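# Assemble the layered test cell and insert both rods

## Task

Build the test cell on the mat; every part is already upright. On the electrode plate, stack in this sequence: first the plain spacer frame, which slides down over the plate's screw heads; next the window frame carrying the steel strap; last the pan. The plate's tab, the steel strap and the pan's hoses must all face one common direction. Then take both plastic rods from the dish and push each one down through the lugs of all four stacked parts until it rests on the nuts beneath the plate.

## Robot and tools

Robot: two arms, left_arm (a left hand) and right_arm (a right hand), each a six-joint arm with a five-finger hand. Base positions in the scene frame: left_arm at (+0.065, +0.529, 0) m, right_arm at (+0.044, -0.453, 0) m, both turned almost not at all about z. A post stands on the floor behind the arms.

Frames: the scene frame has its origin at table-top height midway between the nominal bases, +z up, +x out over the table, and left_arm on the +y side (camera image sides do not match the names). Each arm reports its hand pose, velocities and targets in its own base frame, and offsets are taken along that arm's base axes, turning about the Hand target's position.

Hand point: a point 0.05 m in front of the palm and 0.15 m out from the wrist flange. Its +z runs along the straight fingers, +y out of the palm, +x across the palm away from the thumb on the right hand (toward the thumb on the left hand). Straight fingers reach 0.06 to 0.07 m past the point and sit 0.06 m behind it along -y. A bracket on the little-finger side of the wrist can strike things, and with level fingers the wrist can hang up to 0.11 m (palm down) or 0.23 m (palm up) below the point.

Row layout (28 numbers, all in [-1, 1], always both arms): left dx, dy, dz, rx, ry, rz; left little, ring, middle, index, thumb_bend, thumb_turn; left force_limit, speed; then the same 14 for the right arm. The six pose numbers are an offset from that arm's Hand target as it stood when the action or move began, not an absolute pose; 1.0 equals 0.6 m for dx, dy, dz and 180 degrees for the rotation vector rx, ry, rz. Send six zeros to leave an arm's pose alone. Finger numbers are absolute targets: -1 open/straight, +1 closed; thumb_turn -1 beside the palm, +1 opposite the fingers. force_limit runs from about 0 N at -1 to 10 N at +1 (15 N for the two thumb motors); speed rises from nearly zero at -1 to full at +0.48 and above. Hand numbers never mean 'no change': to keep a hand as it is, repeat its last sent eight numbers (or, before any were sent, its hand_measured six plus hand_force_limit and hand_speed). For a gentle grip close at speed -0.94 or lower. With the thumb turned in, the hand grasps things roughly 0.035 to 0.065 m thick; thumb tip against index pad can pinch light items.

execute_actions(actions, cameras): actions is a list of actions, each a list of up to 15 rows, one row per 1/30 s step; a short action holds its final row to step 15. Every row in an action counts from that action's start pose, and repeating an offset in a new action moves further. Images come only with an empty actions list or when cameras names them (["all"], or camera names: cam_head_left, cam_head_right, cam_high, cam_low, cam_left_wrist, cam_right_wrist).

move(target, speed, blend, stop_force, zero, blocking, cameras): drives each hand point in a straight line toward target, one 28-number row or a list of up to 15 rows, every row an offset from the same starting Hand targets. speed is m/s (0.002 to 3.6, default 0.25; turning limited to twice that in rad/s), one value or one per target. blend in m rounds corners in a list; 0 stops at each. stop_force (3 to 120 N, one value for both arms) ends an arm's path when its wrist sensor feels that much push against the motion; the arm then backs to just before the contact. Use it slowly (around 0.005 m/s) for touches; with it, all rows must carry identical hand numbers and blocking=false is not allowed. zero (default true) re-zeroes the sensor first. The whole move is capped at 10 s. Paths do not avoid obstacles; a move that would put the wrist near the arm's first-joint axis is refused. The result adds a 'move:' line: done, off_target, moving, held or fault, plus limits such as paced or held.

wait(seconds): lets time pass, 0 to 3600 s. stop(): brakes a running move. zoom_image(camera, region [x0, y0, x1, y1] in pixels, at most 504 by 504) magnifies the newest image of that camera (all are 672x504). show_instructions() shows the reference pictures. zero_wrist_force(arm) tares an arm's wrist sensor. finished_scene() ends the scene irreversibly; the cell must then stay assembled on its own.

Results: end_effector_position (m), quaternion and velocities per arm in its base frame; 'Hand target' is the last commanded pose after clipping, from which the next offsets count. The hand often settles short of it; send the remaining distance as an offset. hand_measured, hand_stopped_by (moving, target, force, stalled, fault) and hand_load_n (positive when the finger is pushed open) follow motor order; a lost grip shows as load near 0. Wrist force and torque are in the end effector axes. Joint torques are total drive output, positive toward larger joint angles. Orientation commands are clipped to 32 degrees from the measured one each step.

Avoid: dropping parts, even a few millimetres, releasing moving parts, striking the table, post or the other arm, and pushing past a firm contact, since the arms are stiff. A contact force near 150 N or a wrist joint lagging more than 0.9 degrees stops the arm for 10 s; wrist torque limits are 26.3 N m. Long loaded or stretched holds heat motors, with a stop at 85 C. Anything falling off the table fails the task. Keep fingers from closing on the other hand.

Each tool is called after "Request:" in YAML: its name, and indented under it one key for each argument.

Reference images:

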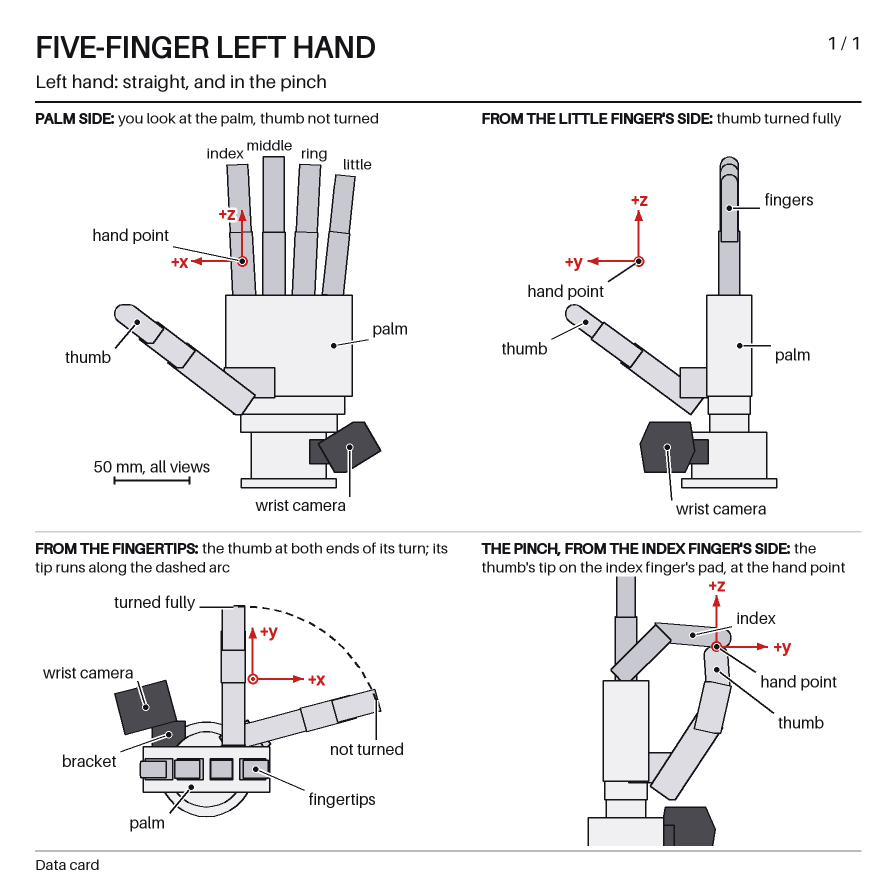

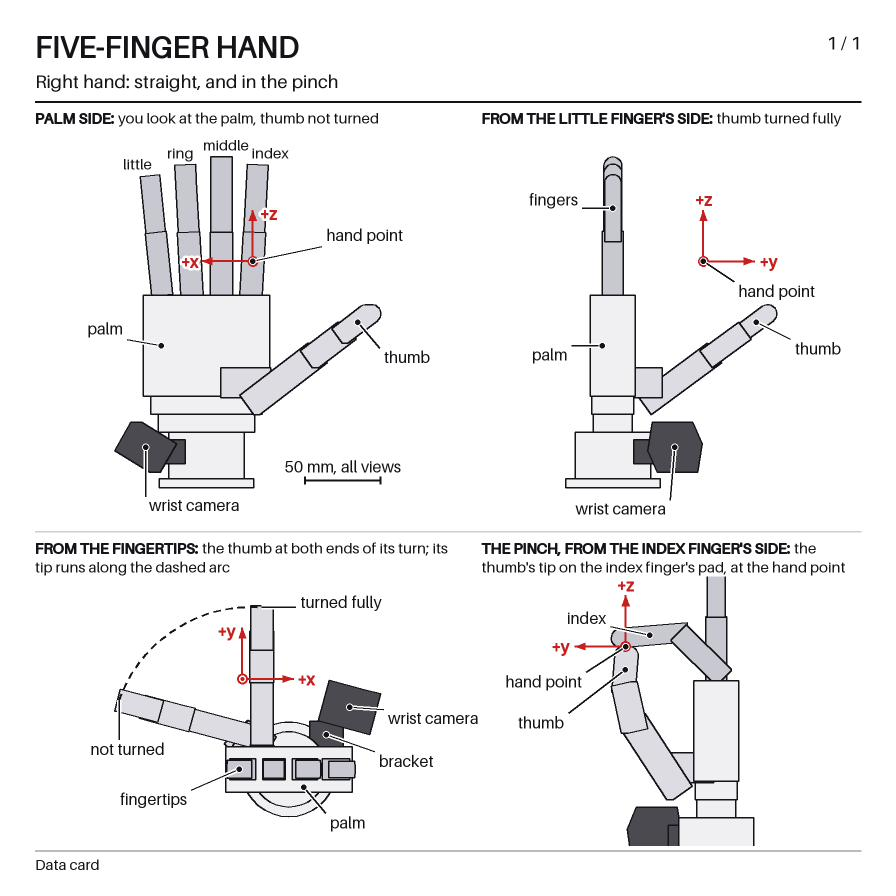

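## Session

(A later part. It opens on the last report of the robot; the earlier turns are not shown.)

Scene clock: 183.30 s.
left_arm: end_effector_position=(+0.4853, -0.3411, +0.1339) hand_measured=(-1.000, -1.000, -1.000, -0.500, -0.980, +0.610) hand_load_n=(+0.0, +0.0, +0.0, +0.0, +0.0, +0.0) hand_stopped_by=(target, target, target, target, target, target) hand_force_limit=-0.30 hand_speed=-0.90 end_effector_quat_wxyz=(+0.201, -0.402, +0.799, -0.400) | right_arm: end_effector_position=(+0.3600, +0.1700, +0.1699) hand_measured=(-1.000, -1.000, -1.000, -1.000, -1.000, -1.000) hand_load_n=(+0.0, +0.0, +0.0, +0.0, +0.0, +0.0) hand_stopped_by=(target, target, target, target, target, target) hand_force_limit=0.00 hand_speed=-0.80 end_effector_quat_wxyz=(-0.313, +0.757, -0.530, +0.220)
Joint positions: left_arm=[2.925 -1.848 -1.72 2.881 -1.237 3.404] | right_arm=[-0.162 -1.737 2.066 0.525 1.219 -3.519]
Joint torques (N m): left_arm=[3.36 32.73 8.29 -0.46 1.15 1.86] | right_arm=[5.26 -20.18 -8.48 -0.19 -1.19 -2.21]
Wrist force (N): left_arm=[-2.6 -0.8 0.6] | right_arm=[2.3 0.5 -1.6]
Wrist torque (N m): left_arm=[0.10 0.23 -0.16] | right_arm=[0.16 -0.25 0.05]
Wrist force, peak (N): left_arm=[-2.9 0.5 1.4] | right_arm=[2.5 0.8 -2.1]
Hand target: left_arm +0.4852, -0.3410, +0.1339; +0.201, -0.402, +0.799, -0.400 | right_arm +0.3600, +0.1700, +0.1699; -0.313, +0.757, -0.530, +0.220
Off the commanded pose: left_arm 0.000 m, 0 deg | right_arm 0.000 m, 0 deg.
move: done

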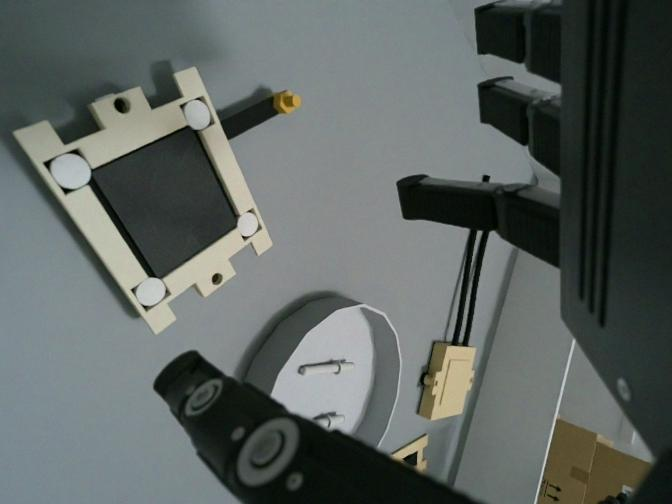

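Request:
execute_actions:
  actions: []
  cameras: ["cam_high","cam_head_right","cam_head_left"]

Request:
zoom_image:
  camera: "cam_high"
  region: [355, 180, 455, 255]

Request:
zoom_image:
  camera: "cam_head_left"
  region: [360, 380, 460, 485]

Scene clock: 188.00 s.
left_arm: end_effector_position=(+0.4852, -0.3410, +0.1339) hand_measured=(-1.000, -1.000, -1.000, -0.500, -0.980, +0.610) hand_load_n=(+0.0, +0.0, +0.0, +0.0, +0.0, +0.0) hand_stopped_by=(target, target, target, target, target, target) hand_force_limit=-0.30 hand_speed=-0.90 end_effector_quat_wxyz=(+0.201, -0.402, +0.799, -0.400) | right_arm: end_effector_position=(+0.3600, +0.1700, +0.1699) hand_measured=(-1.000, -1.000, -1.000, -1.000, -1.000, -1.000) hand_load_n=(+0.0, +0.0, +0.0, +0.0, +0.0, +0.0) hand_stopped_by=(target, target, target, target, target, target) hand_force_limit=0.00 hand_speed=-0.80 end_effector_quat_wxyz=(-0.313, +0.757, -0.530, +0.220)
Joint positions: left_arm=[2.925 -1.848 -1.72 2.881 -1.237 3.404] | right_arm=[-0.162 -1.737 2.066 0.525 1.219 -3.519]
Joint velocities: within noise
Joint torques (N m): left_arm=[7.65 39.87 8.16 -1.49 1.69 2.33] | right_arm=[4.58 -19.85 -9.02 0 -1.19 -2.36]
Motor temperatures (°C): left_arm=[41 34 32 35 48 37] | right_arm=[31 25 34 45 40 37]
Wrist force (N): left_arm=[-2.5 -0.6 0.8] | right_arm=[2.1 0.5 -1.9]
Wrist torque (N m): left_arm=[0.12 0.23 -0.17] | right_arm=[0.15 -0.22 0.04]
Wrist force, peak (N): left_arm=[-2.8 -0.8 0.6] | right_arm=[2.4 0.9 -2.2]
Hand target: left_arm +0.4852, -0.3410, +0.1339; +0.201, -0.402, +0.799, -0.400 | right_arm +0.3600, +0.1700, +0.1699; -0.313, +0.757, -0.530, +0.220
Off the commanded pose: left_arm 0.000 m, 0 deg | right_arm 0.000 m, 0 deg.
Images, in order (width x height): cam_head_left 672x504, cam_head_right 672x504, cam_high 672x504.

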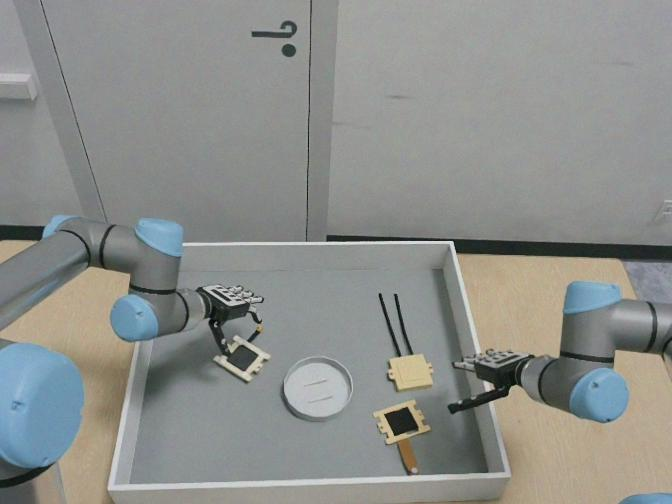

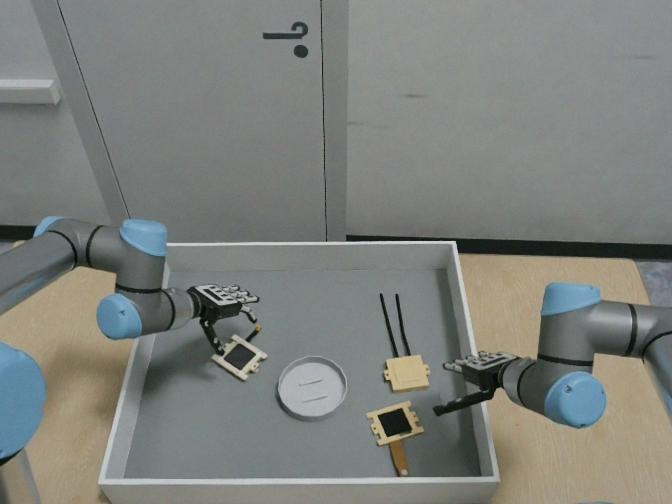

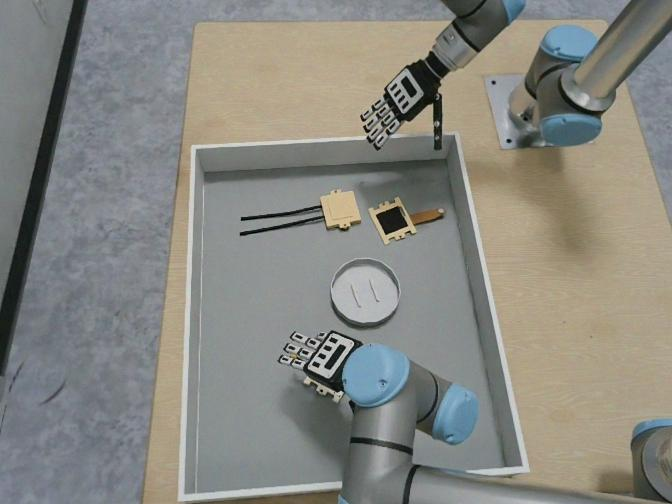

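Scaled by 5.040.

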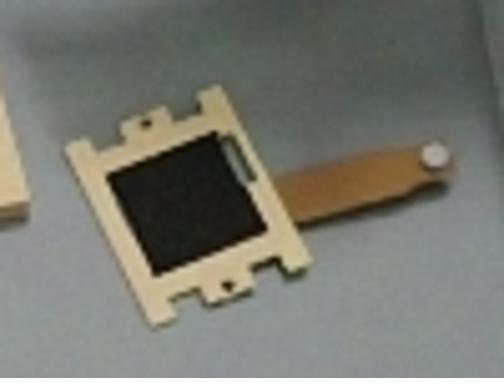

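Scaled by 4.800.

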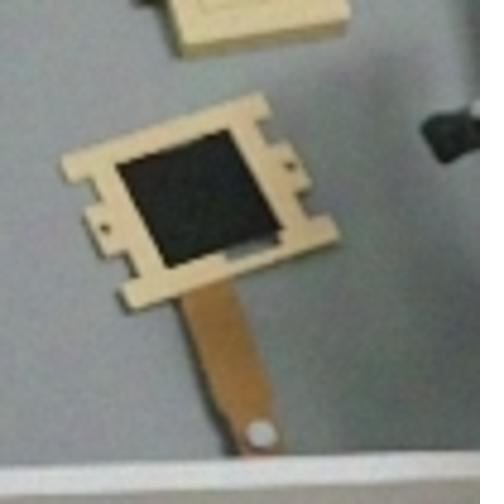

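Request:
execute_actions:
  actions: []
  cameras: ["cam_high","cam_head_left","cam_left_wrist","cam_right_wrist"]

Scene clock: 192.13 s.
left_arm: end_effector_position=(+0.4852, -0.3410, +0.1339) hand_measured=(-1.000, -1.000, -1.000, -0.500, -0.980, +0.610) hand_load_n=(+0.0, +0.0, +0.0, +0.0, +0.0, +0.0) hand_stopped_by=(target, target, target, target, target, target) hand_force_limit=-0.30 hand_speed=-0.90 end_effector_quat_wxyz=(+0.201, -0.402, +0.799, -0.400) | right_arm: end_effector_position=(+0.3600, +0.1700, +0.1699) hand_measured=(-1.000, -1.000, -1.000, -1.000, -1.000, -1.000) hand_load_n=(+0.0, +0.0, +0.0, +0.0, +0.0, +0.0) hand_stopped_by=(target, target, target, target, target, target) hand_force_limit=0.00 hand_speed=-0.80 end_effector_quat_wxyz=(-0.313, +0.757, -0.530, +0.220)
Joint positions: left_arm=[2.925 -1.848 -1.72 2.881 -1.237 3.404] | right_arm=[-0.162 -1.737 2.066 0.525 1.219 -3.519]
Joint velocities: within noise
Joint torques (N m): left_arm=[7.5 39.97 6.99 -1.54 1.62 2.24] | right_arm=[5.3 -20.04 -8.97 -0.09 -1.2 -2.37]
Motor temperatures (°C): left_arm=[41 34 32 35 48 37] | right_arm=[31 25 34 45 40 37]
Wrist force (N): left_arm=[-2.7 -0.7 0.5] | right_arm=[1.9 0.8 -2.2]
Wrist torque (N m): left_arm=[0.14 0.24 -0.17] | right_arm=[0.22 -0.19 0.03]
Wrist force, peak (N): left_arm=[-2.9 -0.8 0.6] | right_arm=[2.0 1.2 -2.3]
Hand target: left_arm +0.4852, -0.3410, +0.1339; +0.201, -0.402, +0.799, -0.400 | right_arm +0.3600, +0.1700, +0.1699; -0.313, +0.757, -0.530, +0.220
Off the commanded pose: left_arm 0.000 m, 0 deg | right_arm 0.000 m, 0 deg.
Images, in order (width x height): cam_head_left 672x504, cam_high 672x504, cam_left_wrist 672x504, cam_right_wrist 672x504.

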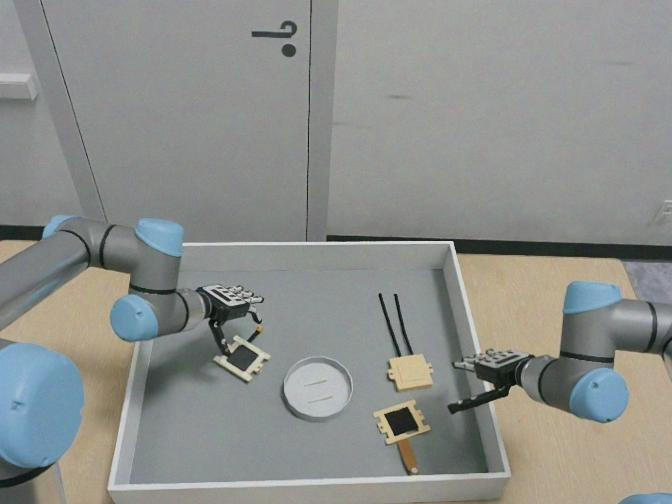

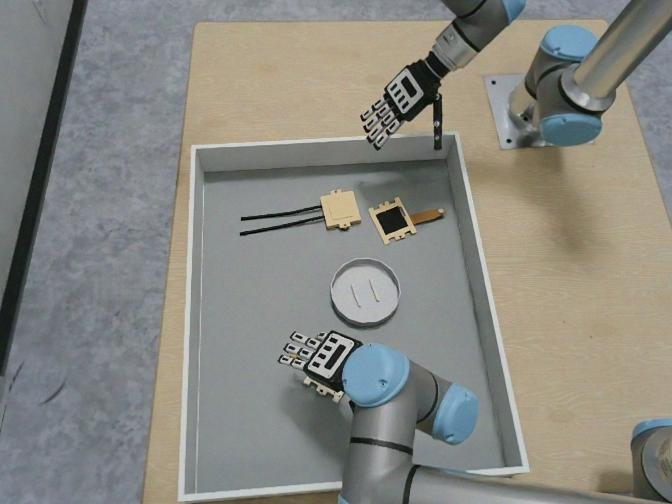

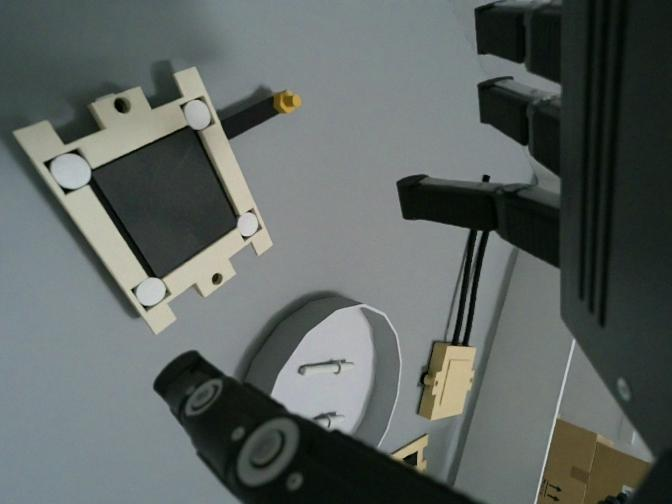

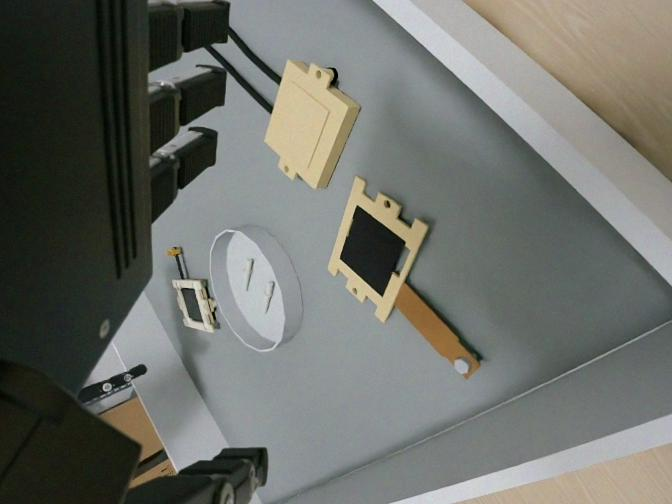

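Request:
zoom_image:
  camera: "cam_right_wrist"
  region: [300, 150, 500, 400]

Scaled by 2.016.

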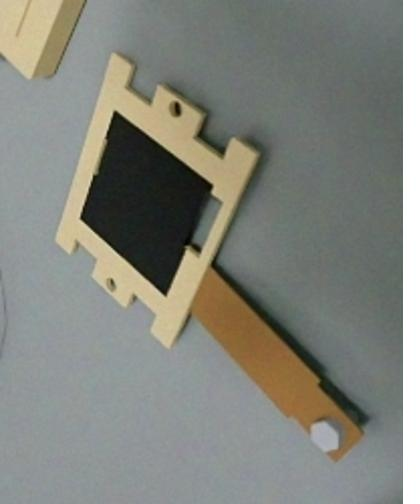

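Request:
move:
  target: [0,0,0,0,0,0,-1,-1,-1,-0.5,-0.98,0.61,-0.3,-0.9, 0.0767,0.1545,-0.0667,0.0148,-0.0431,-0.0111,-1,-0.5,-1,-0.5,-0.85,1,-0.3,-0.5]
  speed: 0.12
  cameras: ["cam_high","cam_right_wrist"]

Scene clock: 207.07 s.
left_arm: end_effector_position=(+0.4852, -0.3410, +0.1339) hand_measured=(-1.000, -1.000, -1.000, -0.500, -0.980, +0.610) hand_load_n=(+0.0, +0.0, -0.5, +0.0, +0.0, +0.0) hand_stopped_by=(target, target, target, target, target, target) hand_force_limit=-0.30 hand_speed=-0.90 end_effector_quat_wxyz=(+0.201, -0.402, +0.799, -0.400) | right_arm: end_effector_position=(+0.4061, +0.2627, +0.1299) hand_measured=(-1.000, -0.500, -1.000, -0.500, -0.850, +1.000) hand_load_n=(+0.0, +0.0, +0.0, +0.0, +0.0, +0.0) hand_stopped_by=(target, target, target, target, target, target) hand_force_limit=-0.30 hand_speed=-0.50 end_effector_quat_wxyz=(-0.362, +0.723, -0.526, +0.263)
Joint positions: left_arm=[2.925 -1.848 -1.72 2.881 -1.237 3.404] | right_arm=[0.18 -1.572 2.049 0.17 1.465 -3.222]
Joint torques (N m): left_arm=[6.53 39.17 7.89 -1.43 1.64 2.5] | right_arm=[9.18 -10.41 -8.6 -1.69 1.09 2.12]
Wrist force (N): left_arm=[-2.4 -0.9 0.7] | right_arm=[2.0 0.2 -1.6]
Wrist torque (N m): left_arm=[0.09 0.20 -0.15] | right_arm=[0.14 -0.16 0.17]
Wrist force, peak (N): left_arm=[-2.9 -0.8 0.6] | right_arm=[2.7 0.7 -2.8]
Hand target: left_arm +0.4852, -0.3410, +0.1339; +0.201, -0.402, +0.799, -0.400 | right_arm +0.4061, +0.2627, +0.1299; -0.362, +0.723, -0.526, +0.263
Off the commanded pose: left_arm 0.000 m, 0 deg | right_arm 0.000 m, 0 deg.
move: done

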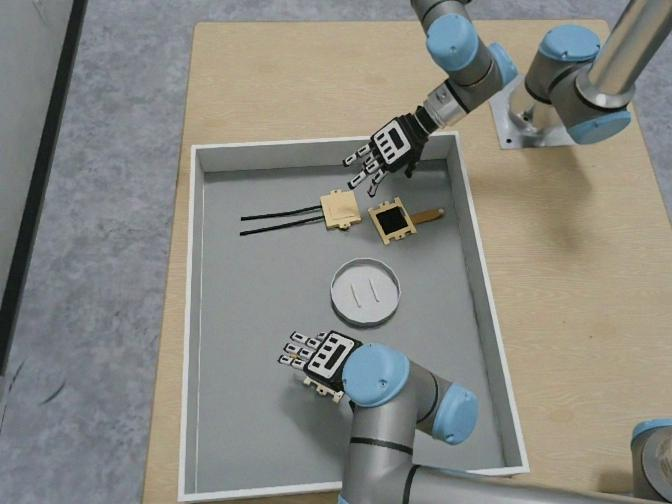

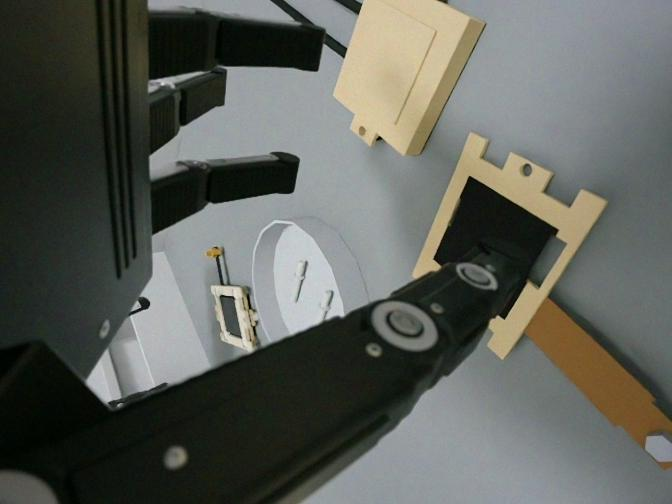

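Request:
move:
  target: [0,0,0,0,0,0,-1,-1,-1,-0.5,-0.98,0.61,-0.3,-0.9, 0.0075,0.0725,-0.1167,0,0,-0.0194,-1,-0.42,-1,-0.42,-0.85,1,-0.3,-0.5]
  speed: 0.08
  stop_force: 8
  cameras: ["cam_high","cam_right_wrist"]

Scene clock: 213.53 s.
left_arm: end_effector_position=(+0.4852, -0.3410, +0.1339) hand_measured=(-1.000, -1.000, -1.000, -0.500, -0.980, +0.610) hand_load_n=(+0.0, +0.0, +0.0, +0.0, +0.0, +0.0) hand_stopped_by=(target, target, target, target, target, target) hand_force_limit=-0.30 hand_speed=-0.90 end_effector_quat_wxyz=(+0.201, -0.402, +0.799, -0.400) | right_arm: end_effector_position=(+0.4106, +0.3062, +0.0599) hand_measured=(-1.000, -0.420, -1.000, -0.420, -0.850, +1.000) hand_load_n=(-0.5, +0.0, +0.0, +0.0, +0.0, +0.0) hand_stopped_by=(target, target, target, target, target, target) hand_force_limit=-0.30 hand_speed=-0.50 end_effector_quat_wxyz=(-0.354, +0.707, -0.548, +0.274)
Joint positions: left_arm=[2.925 -1.848 -1.72 2.881 -1.237 3.404] | right_arm=[0.347 -1.392 2.06 -0.023 1.646 -3.085]
Joint torques (N m): left_arm=[7.16 39.55 8.29 -0.99 1.53 2.24] | right_arm=[-1.67 -24.81 -6.19 -1.75 0.92 -0.87]
Wrist force (N): left_arm=[-2.6 -0.8 0.6] | right_arm=[2.3 0.4 -1.7]
Wrist torque (N m): left_arm=[0.12 0.23 -0.17] | right_arm=[0.17 -0.22 0.15]
Wrist force, peak (N): left_arm=[-2.8 -0.8 0.8] | right_arm=[2.5 -0.6 -2.2]
Hand target: left_arm +0.4852, -0.3410, +0.1339; +0.201, -0.402, +0.799, -0.400 | right_arm +0.4106, +0.3062, +0.0599; -0.354, +0.707, -0.548, +0.274
Off the commanded pose: left_arm 0.000 m, 0 deg | right_arm 0.000 m, 0 deg.
move: done

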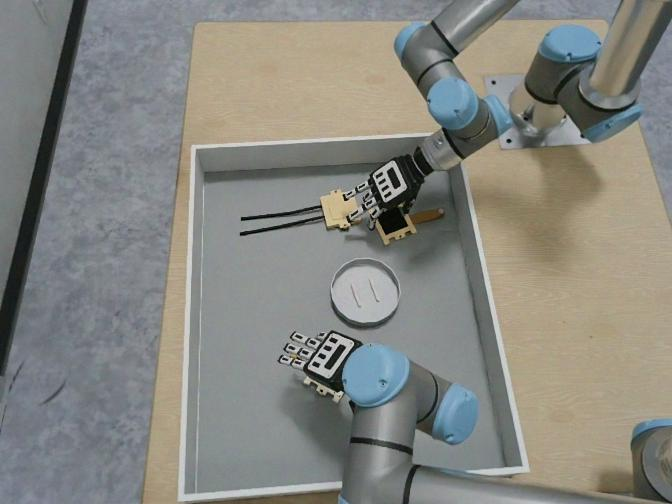

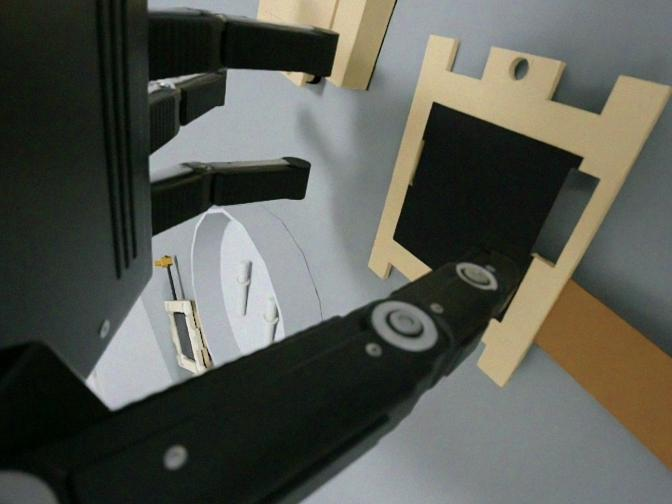

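Request:
zoom_image:
  camera: "cam_right_wrist"
  region: [350, 10, 672, 410]

Scaled by 1.260.

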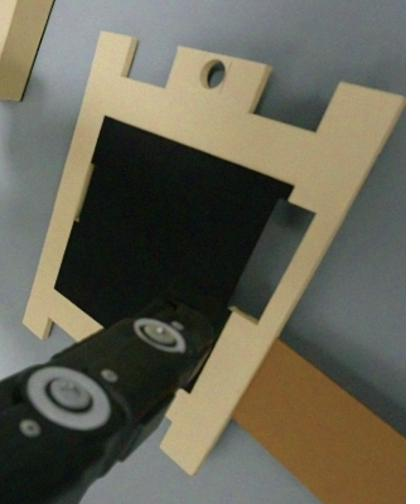

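Request:
move:
  target: [0,0,0,0,0,0,-1,-1,-1,-0.5,-0.98,0.61,-0.3,-0.9, -0.0187,-0.0273,0,0,0,0,-1,-1,-1,-0.5,-0.85,0.61,-0.3,-0.5]
  speed: 0.05
  cameras: ["cam_right_wrist"]

Request:
zoom_image:
  camera: "cam_right_wrist"
  region: [220, 10, 672, 450]

Scene clock: 226.03 s.
left_arm: end_effector_position=(+0.4852, -0.3410, +0.1339) hand_measured=(-1.000, -1.000, -1.000, -0.500, -0.980, +0.610) hand_load_n=(-0.5, +0.0, +0.0, +0.0, +0.0, +0.0) hand_stopped_by=(target, target, target, target, target, target) hand_force_limit=-0.30 hand_speed=-0.90 end_effector_quat_wxyz=(+0.201, -0.402, +0.799, -0.400) | right_arm: end_effector_position=(+0.3994, +0.2898, +0.0599) hand_measured=(-1.000, -1.000, -1.000, -0.500, -0.850, +0.610) hand_load_n=(+0.0, +0.0, +0.0, +0.0, +0.0, +0.0) hand_stopped_by=(target, target, target, target, target, target) hand_force_limit=-0.30 hand_speed=-0.50 end_effector_quat_wxyz=(-0.354, +0.707, -0.548, +0.274)
Joint positions: left_arm=[2.925 -1.848 -1.72 2.881 -1.237 3.404] | right_arm=[0.309 -1.436 2.114 -0.034 1.616 -3.108]
Joint torques (N m): left_arm=[7.31 40.52 7.61 -0.6 1.67 2.09] | right_arm=[8.82 -11.72 -26.56 1.7 1.03 2.27]
Wrist force (N): left_arm=[-2.8 -0.8 0.5] | right_arm=[2.5 -0.2 -1.4]
Wrist torque (N m): left_arm=[0.12 0.25 -0.18] | right_arm=[0.07 -0.28 0.13]
Wrist force, peak (N): left_arm=[-2.8 -0.8 0.6] | right_arm=[2.8 0.4 -1.8]
Hand target: left_arm +0.4852, -0.3410, +0.1339; +0.201, -0.402, +0.799, -0.400 | right_arm +0.3993, +0.2898, +0.0599; -0.354, +0.707, -0.548, +0.274
Off the commanded pose: left_arm 0.000 m, 0 deg | right_arm 0.000 m, 0 deg.
move: done

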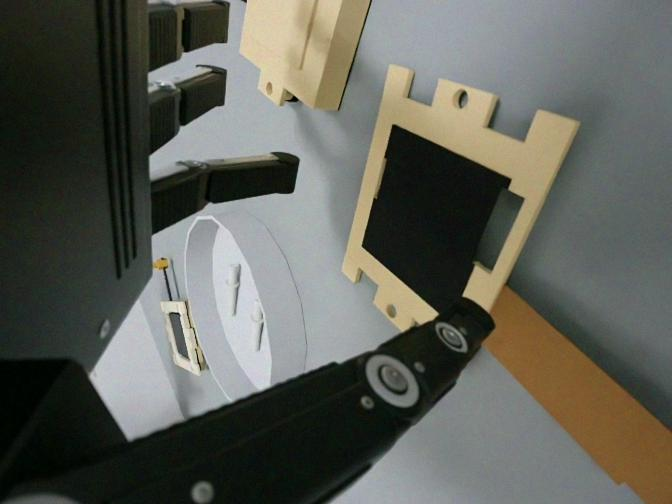

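Scaled by 1.115.

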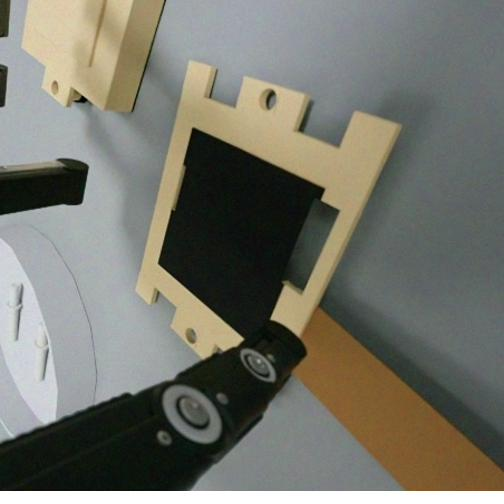

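Request:
move:
  target: [0,0,0,0,0,0,-1,-1,-1,-0.5,-0.98,0.61,-0.3,-0.9, -0.0033,0.0022,-0.0217,0,0,0.0244,-1,-1,-1,-0.5,-0.85,0.61,-0.3,-0.5]
  speed: 0.03
  stop_force: 5
  cameras: ["cam_right_wrist"]

Request:
zoom_image:
  camera: "cam_right_wrist"
  region: [220, 10, 672, 450]

Scene clock: 232.00 s.
left_arm: end_effector_position=(+0.4852, -0.3410, +0.1339) hand_measured=(-1.000, -1.000, -1.000, -0.500, -0.980, +0.610) hand_load_n=(+0.0, +0.0, +0.0, +0.0, +0.0, +0.0) hand_stopped_by=(target, target, target, target, target, target) hand_force_limit=-0.30 hand_speed=-0.90 end_effector_quat_wxyz=(+0.201, -0.402, +0.799, -0.400) | right_arm: end_effector_position=(+0.3974, +0.2911, +0.0469) hand_measured=(-1.000, -1.000, -1.000, -0.500, -0.850, +0.610) hand_load_n=(+0.0, +0.0, +0.0, +0.0, +0.0, +0.0) hand_stopped_by=(target, target, target, target, target, target) hand_force_limit=-0.30 hand_speed=-0.50 end_effector_quat_wxyz=(-0.364, +0.727, -0.520, +0.261)
Joint positions: left_arm=[2.925 -1.848 -1.72 2.881 -1.237 3.404] | right_arm=[0.273 -1.421 2.139 -0.075 1.526 -3.176]
Joint torques (N m): left_arm=[7.89 39.69 7.59 -0.34 1.49 2.21] | right_arm=[9.13 -34.28 -25.63 1.93 0.3 1.91]
Wrist force (N): left_arm=[-2.5 -0.9 0.6] | right_arm=[2.2 0.0 -1.4]
Wrist torque (N m): left_arm=[0.10 0.21 -0.15] | right_arm=[0.12 -0.30 0.07]
Wrist force, peak (N): left_arm=[-2.8 -0.7 0.8] | right_arm=[2.5 0.2 -1.8]
Hand target: left_arm +0.4852, -0.3410, +0.1339; +0.201, -0.402, +0.799, -0.400 | right_arm +0.3974, +0.2911, +0.0469; -0.364, +0.727, -0.520, +0.261
Off the commanded pose: left_arm 0.000 m, 0 deg | right_arm 0.000 m, 0 deg.
move: done

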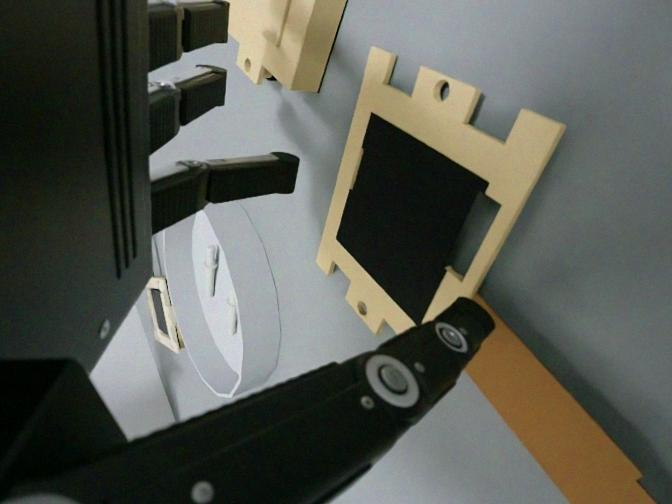

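Scaled by 1.115.

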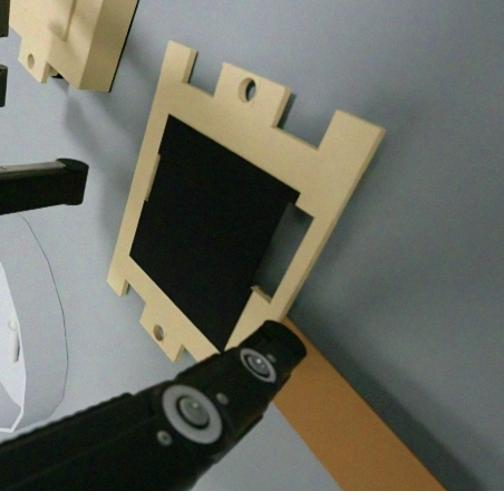

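Request:
move:
  target: [0,0,0,0,0,0,-1,-1,-1,-0.5,-0.98,0.61,-0.3,-0.9, 0.0022,-0.0063,0,0,0,0,-1,-1,-1,-0.5,-0.85,0.61,-0.3,-0.5]
  speed: 0.03

Request:
move:
  target: [0,0,0,0,0,0,-1,-1,-1,-0.5,-0.98,0.61,-0.3,-0.9, 0,0,-0.03,0,0,0,-1,-1,-1,-0.5,-0.85,0.61,-0.3,-0.5]
  speed: 0.006
  stop_force: 3
  cameras: ["cam_right_wrist"]

Request:
zoom_image:
  camera: "cam_right_wrist"
  region: [220, 10, 672, 450]

Scene clock: 234.27 s.
left_arm: end_effector_position=(+0.4852, -0.3410, +0.1339) hand_measured=(-1.000, -1.000, -1.000, -0.500, -0.980, +0.610) hand_load_n=(+0.0, +0.0, +0.0, +0.0, +0.0, -0.5) hand_stopped_by=(target, target, target, target, target, target) hand_force_limit=-0.30 hand_speed=-0.90 end_effector_quat_wxyz=(+0.201, -0.402, +0.799, -0.400) | right_arm: end_effector_position=(+0.3986, +0.2873, +0.0469) hand_measured=(-1.000, -1.000, -1.000, -0.500, -0.850, +0.610) hand_load_n=(+0.0, +0.0, +0.0, +0.0, +0.0, +0.0) hand_stopped_by=(target, target, target, target, target, target) hand_force_limit=-0.30 hand_speed=-0.50 end_effector_quat_wxyz=(-0.364, +0.727, -0.520, +0.261)
Joint positions: left_arm=[2.925 -1.848 -1.72 2.881 -1.237 3.404] | right_arm=[0.26 -1.425 2.143 -0.075 1.515 -3.184]
Joint torques (N m): left_arm=[7.16 40.08 7.96 -0.13 1.51 2.33] | right_arm=[6.3 -11.99 -23.87 -1.78 1.17 2.08]
Wrist force (N): left_arm=[-2.5 -0.8 0.6] | right_arm=[2.2 0.2 -1.5]
Wrist torque (N m): left_arm=[0.12 0.22 -0.16] | right_arm=[0.14 -0.29 0.09]
Wrist force, peak (N): left_arm=[-2.8 -0.8 0.6] | right_arm=[2.6 -0.1 -1.6]
Hand target: left_arm +0.4852, -0.3410, +0.1339; +0.201, -0.402, +0.799, -0.400 | right_arm +0.3987, +0.2873, +0.0469; -0.364, +0.727, -0.520, +0.261
Off the commanded pose: left_arm 0.000 m, 0 deg | right_arm 0.000 m, 0 deg.
move: done

Scene clock: 237.00 s.
left_arm: end_effector_position=(+0.4852, -0.3410, +0.1339) hand_measured=(-1.000, -1.000, -1.000, -0.500, -0.980, +0.610) hand_load_n=(+0.0, +0.0, +0.0, +0.0, +0.0, +0.5) hand_stopped_by=(target, target, target, target, target, target) hand_force_limit=-0.30 hand_speed=-0.90 end_effector_quat_wxyz=(+0.201, -0.402, +0.799, -0.400) | right_arm: end_effector_position=(+0.3987, +0.2873, +0.0370) hand_measured=(-1.000, -1.000, -1.000, -0.500, -0.850, +0.610) hand_load_n=(+0.0, +0.0, +0.0, +0.0, +0.0, +0.0) hand_stopped_by=(target, target, target, target, target, target) hand_force_limit=-0.30 hand_speed=-0.50 end_effector_quat_wxyz=(-0.364, +0.727, -0.520, +0.261)
Joint positions: left_arm=[2.925 -1.848 -1.72 2.881 -1.237 3.404] | right_arm=[0.26 -1.406 2.154 -0.105 1.515 -3.184]
Joint torques (N m): left_arm=[7.7 40.14 8.14 0.06 1.45 2.28] | right_arm=[8.52 -34.42 -25.5 1.7 -1 1.89]
Wrist force (N): left_arm=[-2.5 -0.9 0.5] | right_arm=[2.4 -1.9 -3.2]
Wrist torque (N m): left_arm=[0.10 0.22 -0.16] | right_arm=[0.00 -0.31 0.09]
Wrist force, peak (N): left_arm=[-2.8 -0.7 0.6] | right_arm=[2.4 -3.5 -4.3]
Hand target: left_arm +0.4852, -0.3410, +0.1339; +0.201, -0.402, +0.799, -0.400 | right_arm +0.3987, +0.2873, +0.0370; -0.364, +0.727, -0.520, +0.261 (not the last commanded pose)
Off the commanded pose: left_arm 0.000 m, 0 deg | right_arm 0.008 m, 0 deg.
move: contact (right_arm)

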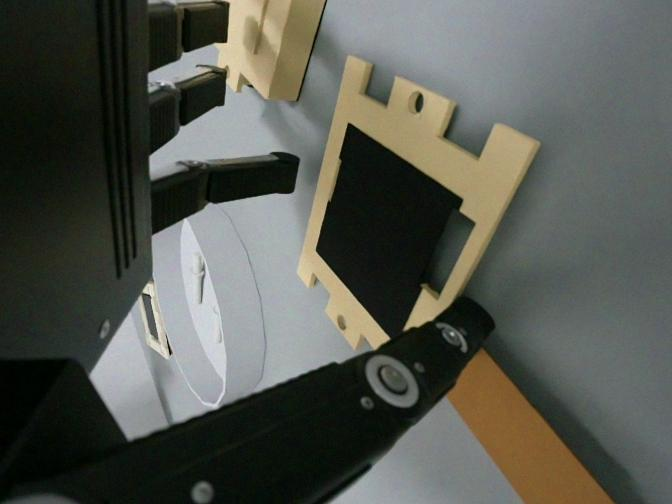

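Scaled by 1.115.

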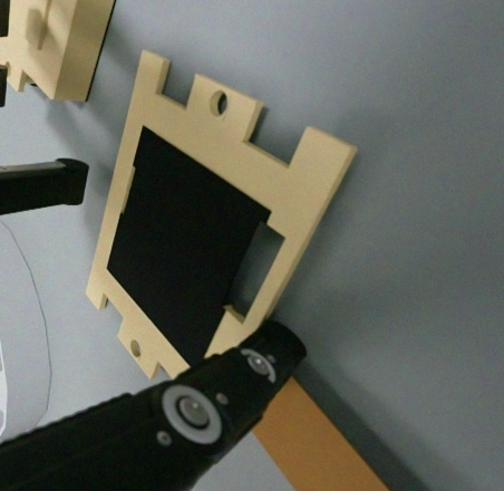

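Request:
move:
  target: [0,0,0,0,0,0,-1,-1,-1,-0.5,-0.98,0.61,-0.3,-0.9, 0,0,0.0008,0,0,0,-1,-1,-1,-0.5,-0.85,0.61,-0.3,-0.9]
  speed: 0.006

Request:
execute_actions:
  actions:
    - [[0,0,0,0,0,0,-1,-1,-1,-0.5,-0.98,0.61,-0.3,-0.9, 0,0,0,0,0,0,-1,-1,-1,-0.1,-0.85,0.61,-0.5,-0.95]]

Request:
wait:
  seconds: 3
  cameras: ["cam_right_wrist","cam_head_left"]

Request:
zoom_image:
  camera: "cam_right_wrist"
  region: [220, 10, 672, 450]

Scene clock: 238.80 s.
left_arm: end_effector_position=(+0.4852, -0.3410, +0.1339) hand_measured=(-1.000, -1.000, -1.000, -0.500, -0.980, +0.610) hand_load_n=(+0.0, +0.0, -0.5, +0.0, +0.0, +0.0) hand_stopped_by=(target, target, target, target, target, target) hand_force_limit=-0.30 hand_speed=-0.90 end_effector_quat_wxyz=(+0.201, -0.402, +0.799, -0.400) | right_arm: end_effector_position=(+0.3987, +0.2873, +0.0376) hand_measured=(-1.000, -1.000, -1.000, -0.500, -0.850, +0.610) hand_load_n=(+0.0, +0.0, +0.0, +0.0, +0.0, +0.0) hand_stopped_by=(target, target, target, target, target, target) hand_force_limit=-0.30 hand_speed=-0.90 end_effector_quat_wxyz=(-0.364, +0.727, -0.520, +0.261)
Joint positions: left_arm=[2.925 -1.848 -1.72 2.881 -1.237 3.404] | right_arm=[0.26 -1.407 2.154 -0.103 1.515 -3.184]
Joint torques (N m): left_arm=[7.28 39.29 8.16 0.09 1.47 2.29] | right_arm=[7.15 -22.9 -20.42 -1.5 -0.92 1.98]
Wrist force (N): left_arm=[-2.6 -0.9 0.6] | right_arm=[2.2 -0.2 -1.3]
Wrist torque (N m): left_arm=[0.10 0.23 -0.16] | right_arm=[0.06 -0.31 0.08]
Wrist force, peak (N): left_arm=[-2.8 -0.8 0.7] | right_arm=[2.4 -2.5 -3.6]
Hand target: left_arm +0.4852, -0.3410, +0.1339; +0.201, -0.402, +0.799, -0.400 | right_arm +0.3987, +0.2873, +0.0375; -0.364, +0.727, -0.520, +0.261
Off the commanded pose: left_arm 0.000 m, 0 deg | right_arm 0.000 m, 0 deg.
move: done

Scene clock: 241.87 s.
left_arm: end_effector_position=(+0.4852, -0.3410, +0.1339) hand_measured=(-1.000, -1.000, -1.000, -0.500, -0.980, +0.610) hand_load_n=(+0.0, +0.0, +0.0, +0.0, +0.0, +0.0) hand_stopped_by=(target, target, target, target, target, target) hand_force_limit=-0.30 hand_speed=-0.90 end_effector_quat_wxyz=(+0.201, -0.402, +0.799, -0.400) | right_arm: end_effector_position=(+0.3987, +0.2873, +0.0375) hand_measured=(-1.000, -1.000, -1.000, -0.100, -0.850, +0.610) hand_load_n=(-0.5, +0.0, +0.0, +0.0, +0.0, +0.0) hand_stopped_by=(target, target, target, target, target, target) hand_force_limit=-0.50 hand_speed=-0.95 end_effector_quat_wxyz=(-0.364, +0.727, -0.520, +0.261)
Joint positions: left_arm=[2.925 -1.848 -1.72 2.881 -1.237 3.404] | right_arm=[0.26 -1.407 2.154 -0.103 1.515 -3.184]
Joint torques (N m): left_arm=[7.06 38.66 8.4 -0.01 1.61 2.13] | right_arm=[6.29 -11.44 -4.49 -1.81 -0.81 1.87]
Wrist force (N): left_arm=[-2.5 -0.8 0.5] | right_arm=[2.1 -0.2 -1.6]
Wrist torque (N m): left_arm=[0.13 0.22 -0.17] | right_arm=[0.10 -0.29 0.08]
Wrist force, peak (N): left_arm=[-2.8 -0.9 0.6] | right_arm=[2.9 0.2 -1.7]
Hand target: left_arm +0.4852, -0.3410, +0.1339; +0.201, -0.402, +0.799, -0.400 | right_arm +0.3987, +0.2873, +0.0375; -0.364, +0.727, -0.520, +0.261
Off the commanded pose: left_arm 0.000 m, 0 deg | right_arm 0.000 m, 0 deg.

Scene clock: 244.87 s.
left_arm: end_effector_position=(+0.4852, -0.3410, +0.1339) hand_measured=(-1.000, -1.000, -1.000, -0.500, -0.980, +0.610) hand_load_n=(+0.0, +0.0, +0.0, +0.0, +0.0, +0.0) hand_stopped_by=(target, target, target, target, target, target) hand_force_limit=-0.30 hand_speed=-0.90 end_effector_quat_wxyz=(+0.201, -0.402, +0.799, -0.400) | right_arm: end_effector_position=(+0.3987, +0.2873, +0.0375) hand_measured=(-1.000, -1.000, -1.000, -0.100, -0.850, +0.610) hand_load_n=(-0.5, +0.0, +0.0, +0.0, +0.0, +0.0) hand_stopped_by=(target, target, target, target, target, target) hand_force_limit=-0.50 hand_speed=-0.95 end_effector_quat_wxyz=(-0.364, +0.727, -0.520, +0.261)
Joint positions: left_arm=[2.925 -1.848 -1.72 2.881 -1.237 3.404] | right_arm=[0.26 -1.407 2.154 -0.103 1.515 -3.184]
Joint torques (N m): left_arm=[6.72 39.95 7.88 -0.06 1.65 2.12] | right_arm=[3.53 -11.61 -4.29 -1.59 -0.97 1.74]
Wrist force (N): left_arm=[-2.6 -0.7 0.7] | right_arm=[2.7 0.1 -1.9]
Wrist torque (N m): left_arm=[0.12 0.24 -0.17] | right_arm=[0.14 -0.36 0.12]
Wrist force, peak (N): left_arm=[-2.8 -0.9 0.5] | right_arm=[2.7 0.1 -1.9]
Hand target: left_arm +0.4852, -0.3410, +0.1339; +0.201, -0.402, +0.799, -0.400 | right_arm +0.3987, +0.2873, +0.0375; -0.364, +0.727, -0.520, +0.261
Off the commanded pose: left_arm 0.000 m, 0 deg | right_arm 0.000 m, 0 deg.
wait: 3.00 s; at rest by 0.17 s
Images, in order (width x height): cam_head_left 672x504, cam_right_wrist 672x504.

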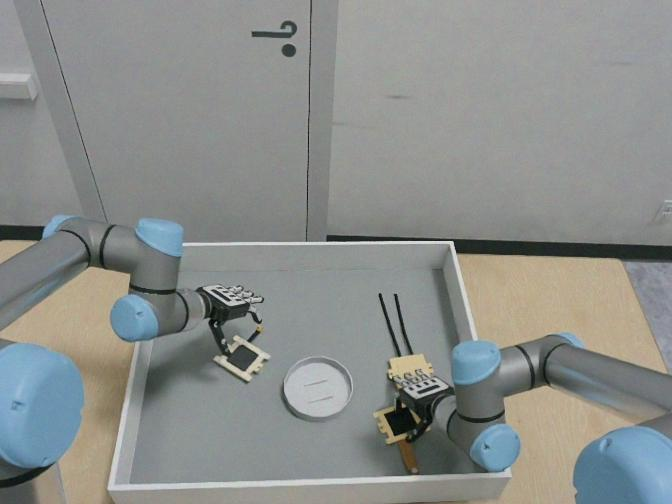

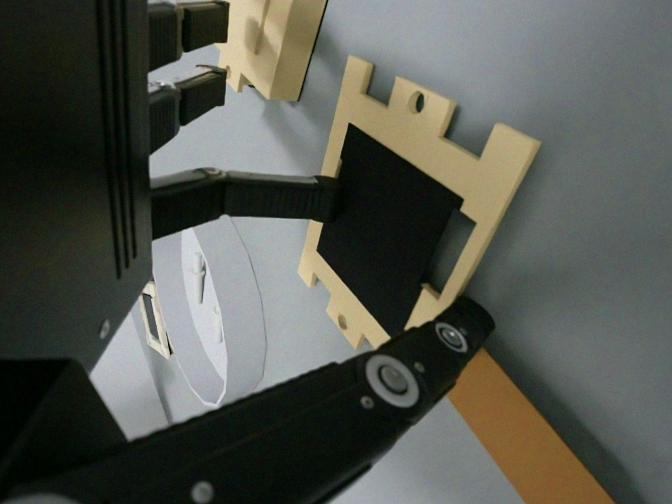

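Scaled by 1.115.

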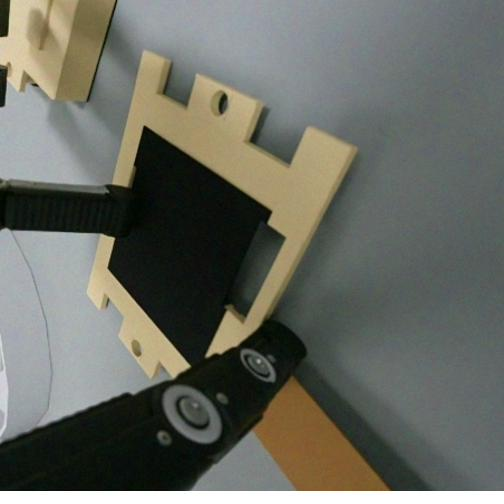

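Request:
move:
  target:
    - [0,0,0,0,0,0,-1,-1,-1,-0.5,-0.98,0.61,-0.3,-0.9, 0,0,0.03,0,0,0,-1,-1,-1,-0.5,-0.85,0.61,-0.5,-0.5]
    - [0,0,0,0,0,0,-1,-1,-1,-0.5,-0.98,0.61,-0.3,-0.9, 0,0,0.03,-0.0437,0.0314,0,-1,-1,-1,-0.5,-0.85,0.61,-0.5,-0.5]
  speed: 0.04
  cameras: ["cam_right_wrist","cam_head_left"]

Request:
zoom_image:
  camera: "cam_right_wrist"
  region: [220, 10, 672, 450]

Scene clock: 250.10 s.
left_arm: end_effector_position=(+0.4852, -0.3410, +0.1339) hand_measured=(-1.000, -1.000, -1.000, -0.500, -0.980, +0.610) hand_load_n=(+0.0, +0.0, +0.0, +0.0, +0.0, +0.0) hand_stopped_by=(target, target, target, target, target, target) hand_force_limit=-0.30 hand_speed=-0.90 end_effector_quat_wxyz=(+0.201, -0.402, +0.799, -0.400) | right_arm: end_effector_position=(+0.3987, +0.2874, +0.0555) hand_measured=(-1.000, -1.000, -1.000, -0.500, -0.850, +0.610) hand_load_n=(+0.0, +0.0, +0.0, +0.0, +0.0, +0.0) hand_stopped_by=(target, target, target, target, target, target) hand_force_limit=-0.50 hand_speed=-0.50 end_effector_quat_wxyz=(-0.287, +0.763, -0.518, +0.259) end_effector_velocity=(+0.000, +0.000, +0.000) end_effector_angular_velocity=(+0.003, -0.003, +0.001)
Joint positions: left_arm=[2.925 -1.848 -1.72 2.881 -1.237 3.404] | right_arm=[0.328 -1.363 1.993 0.148 1.634 -3.217]
Joint velocities: left_arm=[within noise] | right_arm=[-0.001 -0.002 0.004 -0.005 -0.002 0]
Joint torques (N m): left_arm=[8.16 39.91 8 -0.01 1.7 2.2] | right_arm=[-6.89 -38.51 -5.25 -1.44 -1.23 0.16]
Wrist force (N): left_arm=[-2.7 -1.0 0.7] | right_arm=[2.8 0.7 -2.1]
Wrist torque (N m): left_arm=[0.09 0.26 -0.17] | right_arm=[0.18 -0.30 0.16]
Wrist force, peak (N): left_arm=[-2.8 -0.8 0.6] | right_arm=[3.2 0.3 -2.1]
Hand target: left_arm +0.4852, -0.3410, +0.1339; +0.201, -0.402, +0.799, -0.400 | right_arm +0.3987, +0.2873, +0.0555; -0.287, +0.763, -0.518, +0.259
Off the commanded pose: left_arm 0.000 m, 0 deg | right_arm 0.000 m, 0 deg.
move: done
Images, in order (width x height): cam_head_left 672x504, cam_right_wrist 672x504.

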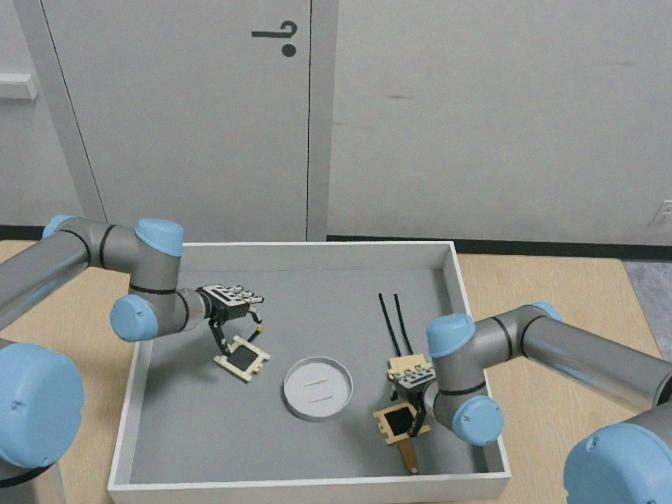

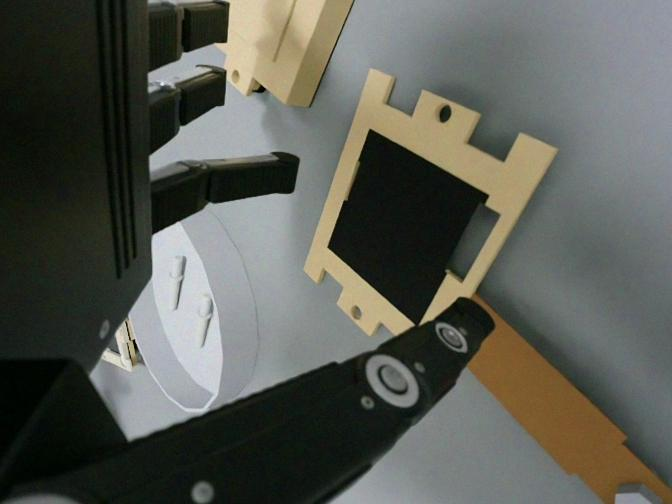

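Scaled by 1.115.

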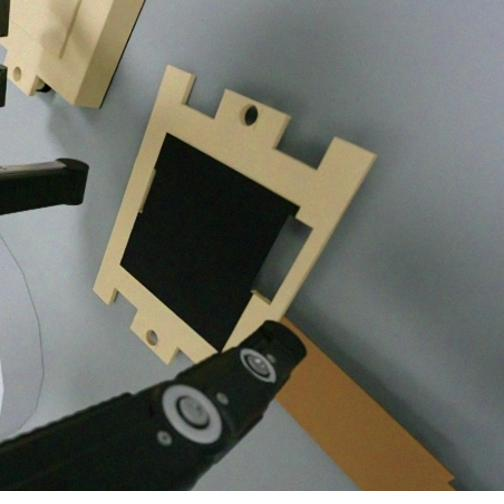

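Request:
move:
  target: [0,0,0,0,0,0,-1,-1,-1,-0.5,-0.98,0.61,-0.3,-0.9, 0.0068,0.0153,-0.0467,0,0,-0.0183,-1,-1,-1,-0.5,-0.85,0.61,-0.5,-0.5]
  speed: 0.02
  stop_force: 4
  cameras: ["cam_right_wrist"]

Request:
zoom_image:
  camera: "cam_right_wrist"
  region: [220, 10, 672, 450]

Scene clock: 257.73 s.
left_arm: end_effector_position=(+0.4852, -0.3410, +0.1339) hand_measured=(-1.000, -1.000, -1.000, -0.500, -0.980, +0.610) hand_load_n=(+0.0, +0.0, +0.0, +0.0, +0.0, +0.0) hand_stopped_by=(target, target, target, target, target, target) hand_force_limit=-0.30 hand_speed=-0.90 end_effector_quat_wxyz=(+0.201, -0.402, +0.799, -0.400) | right_arm: end_effector_position=(+0.4016, +0.2940, +0.0352) hand_measured=(-1.000, -1.000, -1.000, -0.500, -0.850, +0.610) hand_load_n=(+0.0, +0.0, +0.0, -0.5, +0.0, +0.5) hand_stopped_by=(target, target, target, target, target, target) hand_force_limit=-0.50 hand_speed=-0.50 end_effector_quat_wxyz=(-0.282, +0.752, -0.534, +0.265)
Joint positions: left_arm=[2.925 -1.848 -1.72 2.881 -1.237 3.404] | right_arm=[0.36 -1.311 1.991 0.103 1.687 -3.165]
Joint torques (N m): left_arm=[7.64 39.8 8.8 0.02 1.42 2.05] | right_arm=[-7.61 -30.77 -3.75 -1.33 0.91 2.11]
Wrist force (N): left_arm=[-2.7 -0.6 0.6] | right_arm=[4.9 -1.3 -4.2]
Wrist torque (N m): left_arm=[0.13 0.24 -0.18] | right_arm=[0.19 -0.31 0.19]
Wrist force, peak (N): left_arm=[-2.8 -0.8 0.6] | right_arm=[6.2 -7.7 -10.3]
Hand target: left_arm +0.4852, -0.3410, +0.1339; +0.201, -0.402, +0.799, -0.400 | right_arm +0.4016, +0.2940, +0.0352; -0.282, +0.752, -0.534, +0.265 (not the last commanded pose)
Off the commanded pose: left_arm 0.000 m, 0 deg | right_arm 0.008 m, 1 deg.
move: contact (right_arm)

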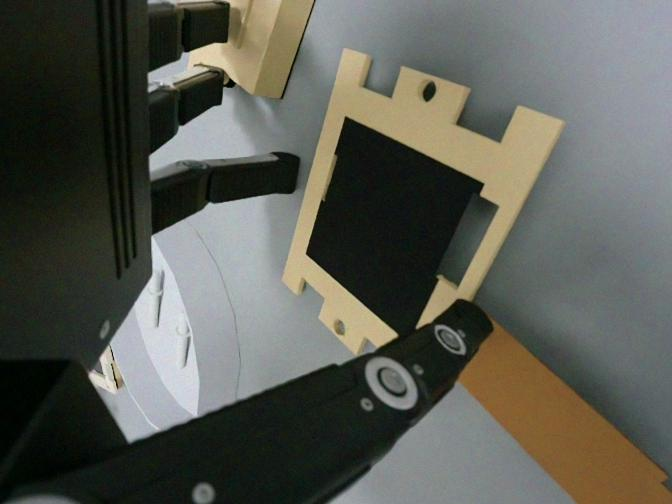

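Scaled by 1.115.

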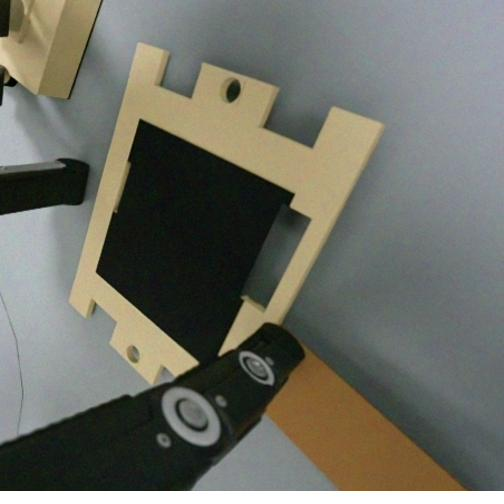

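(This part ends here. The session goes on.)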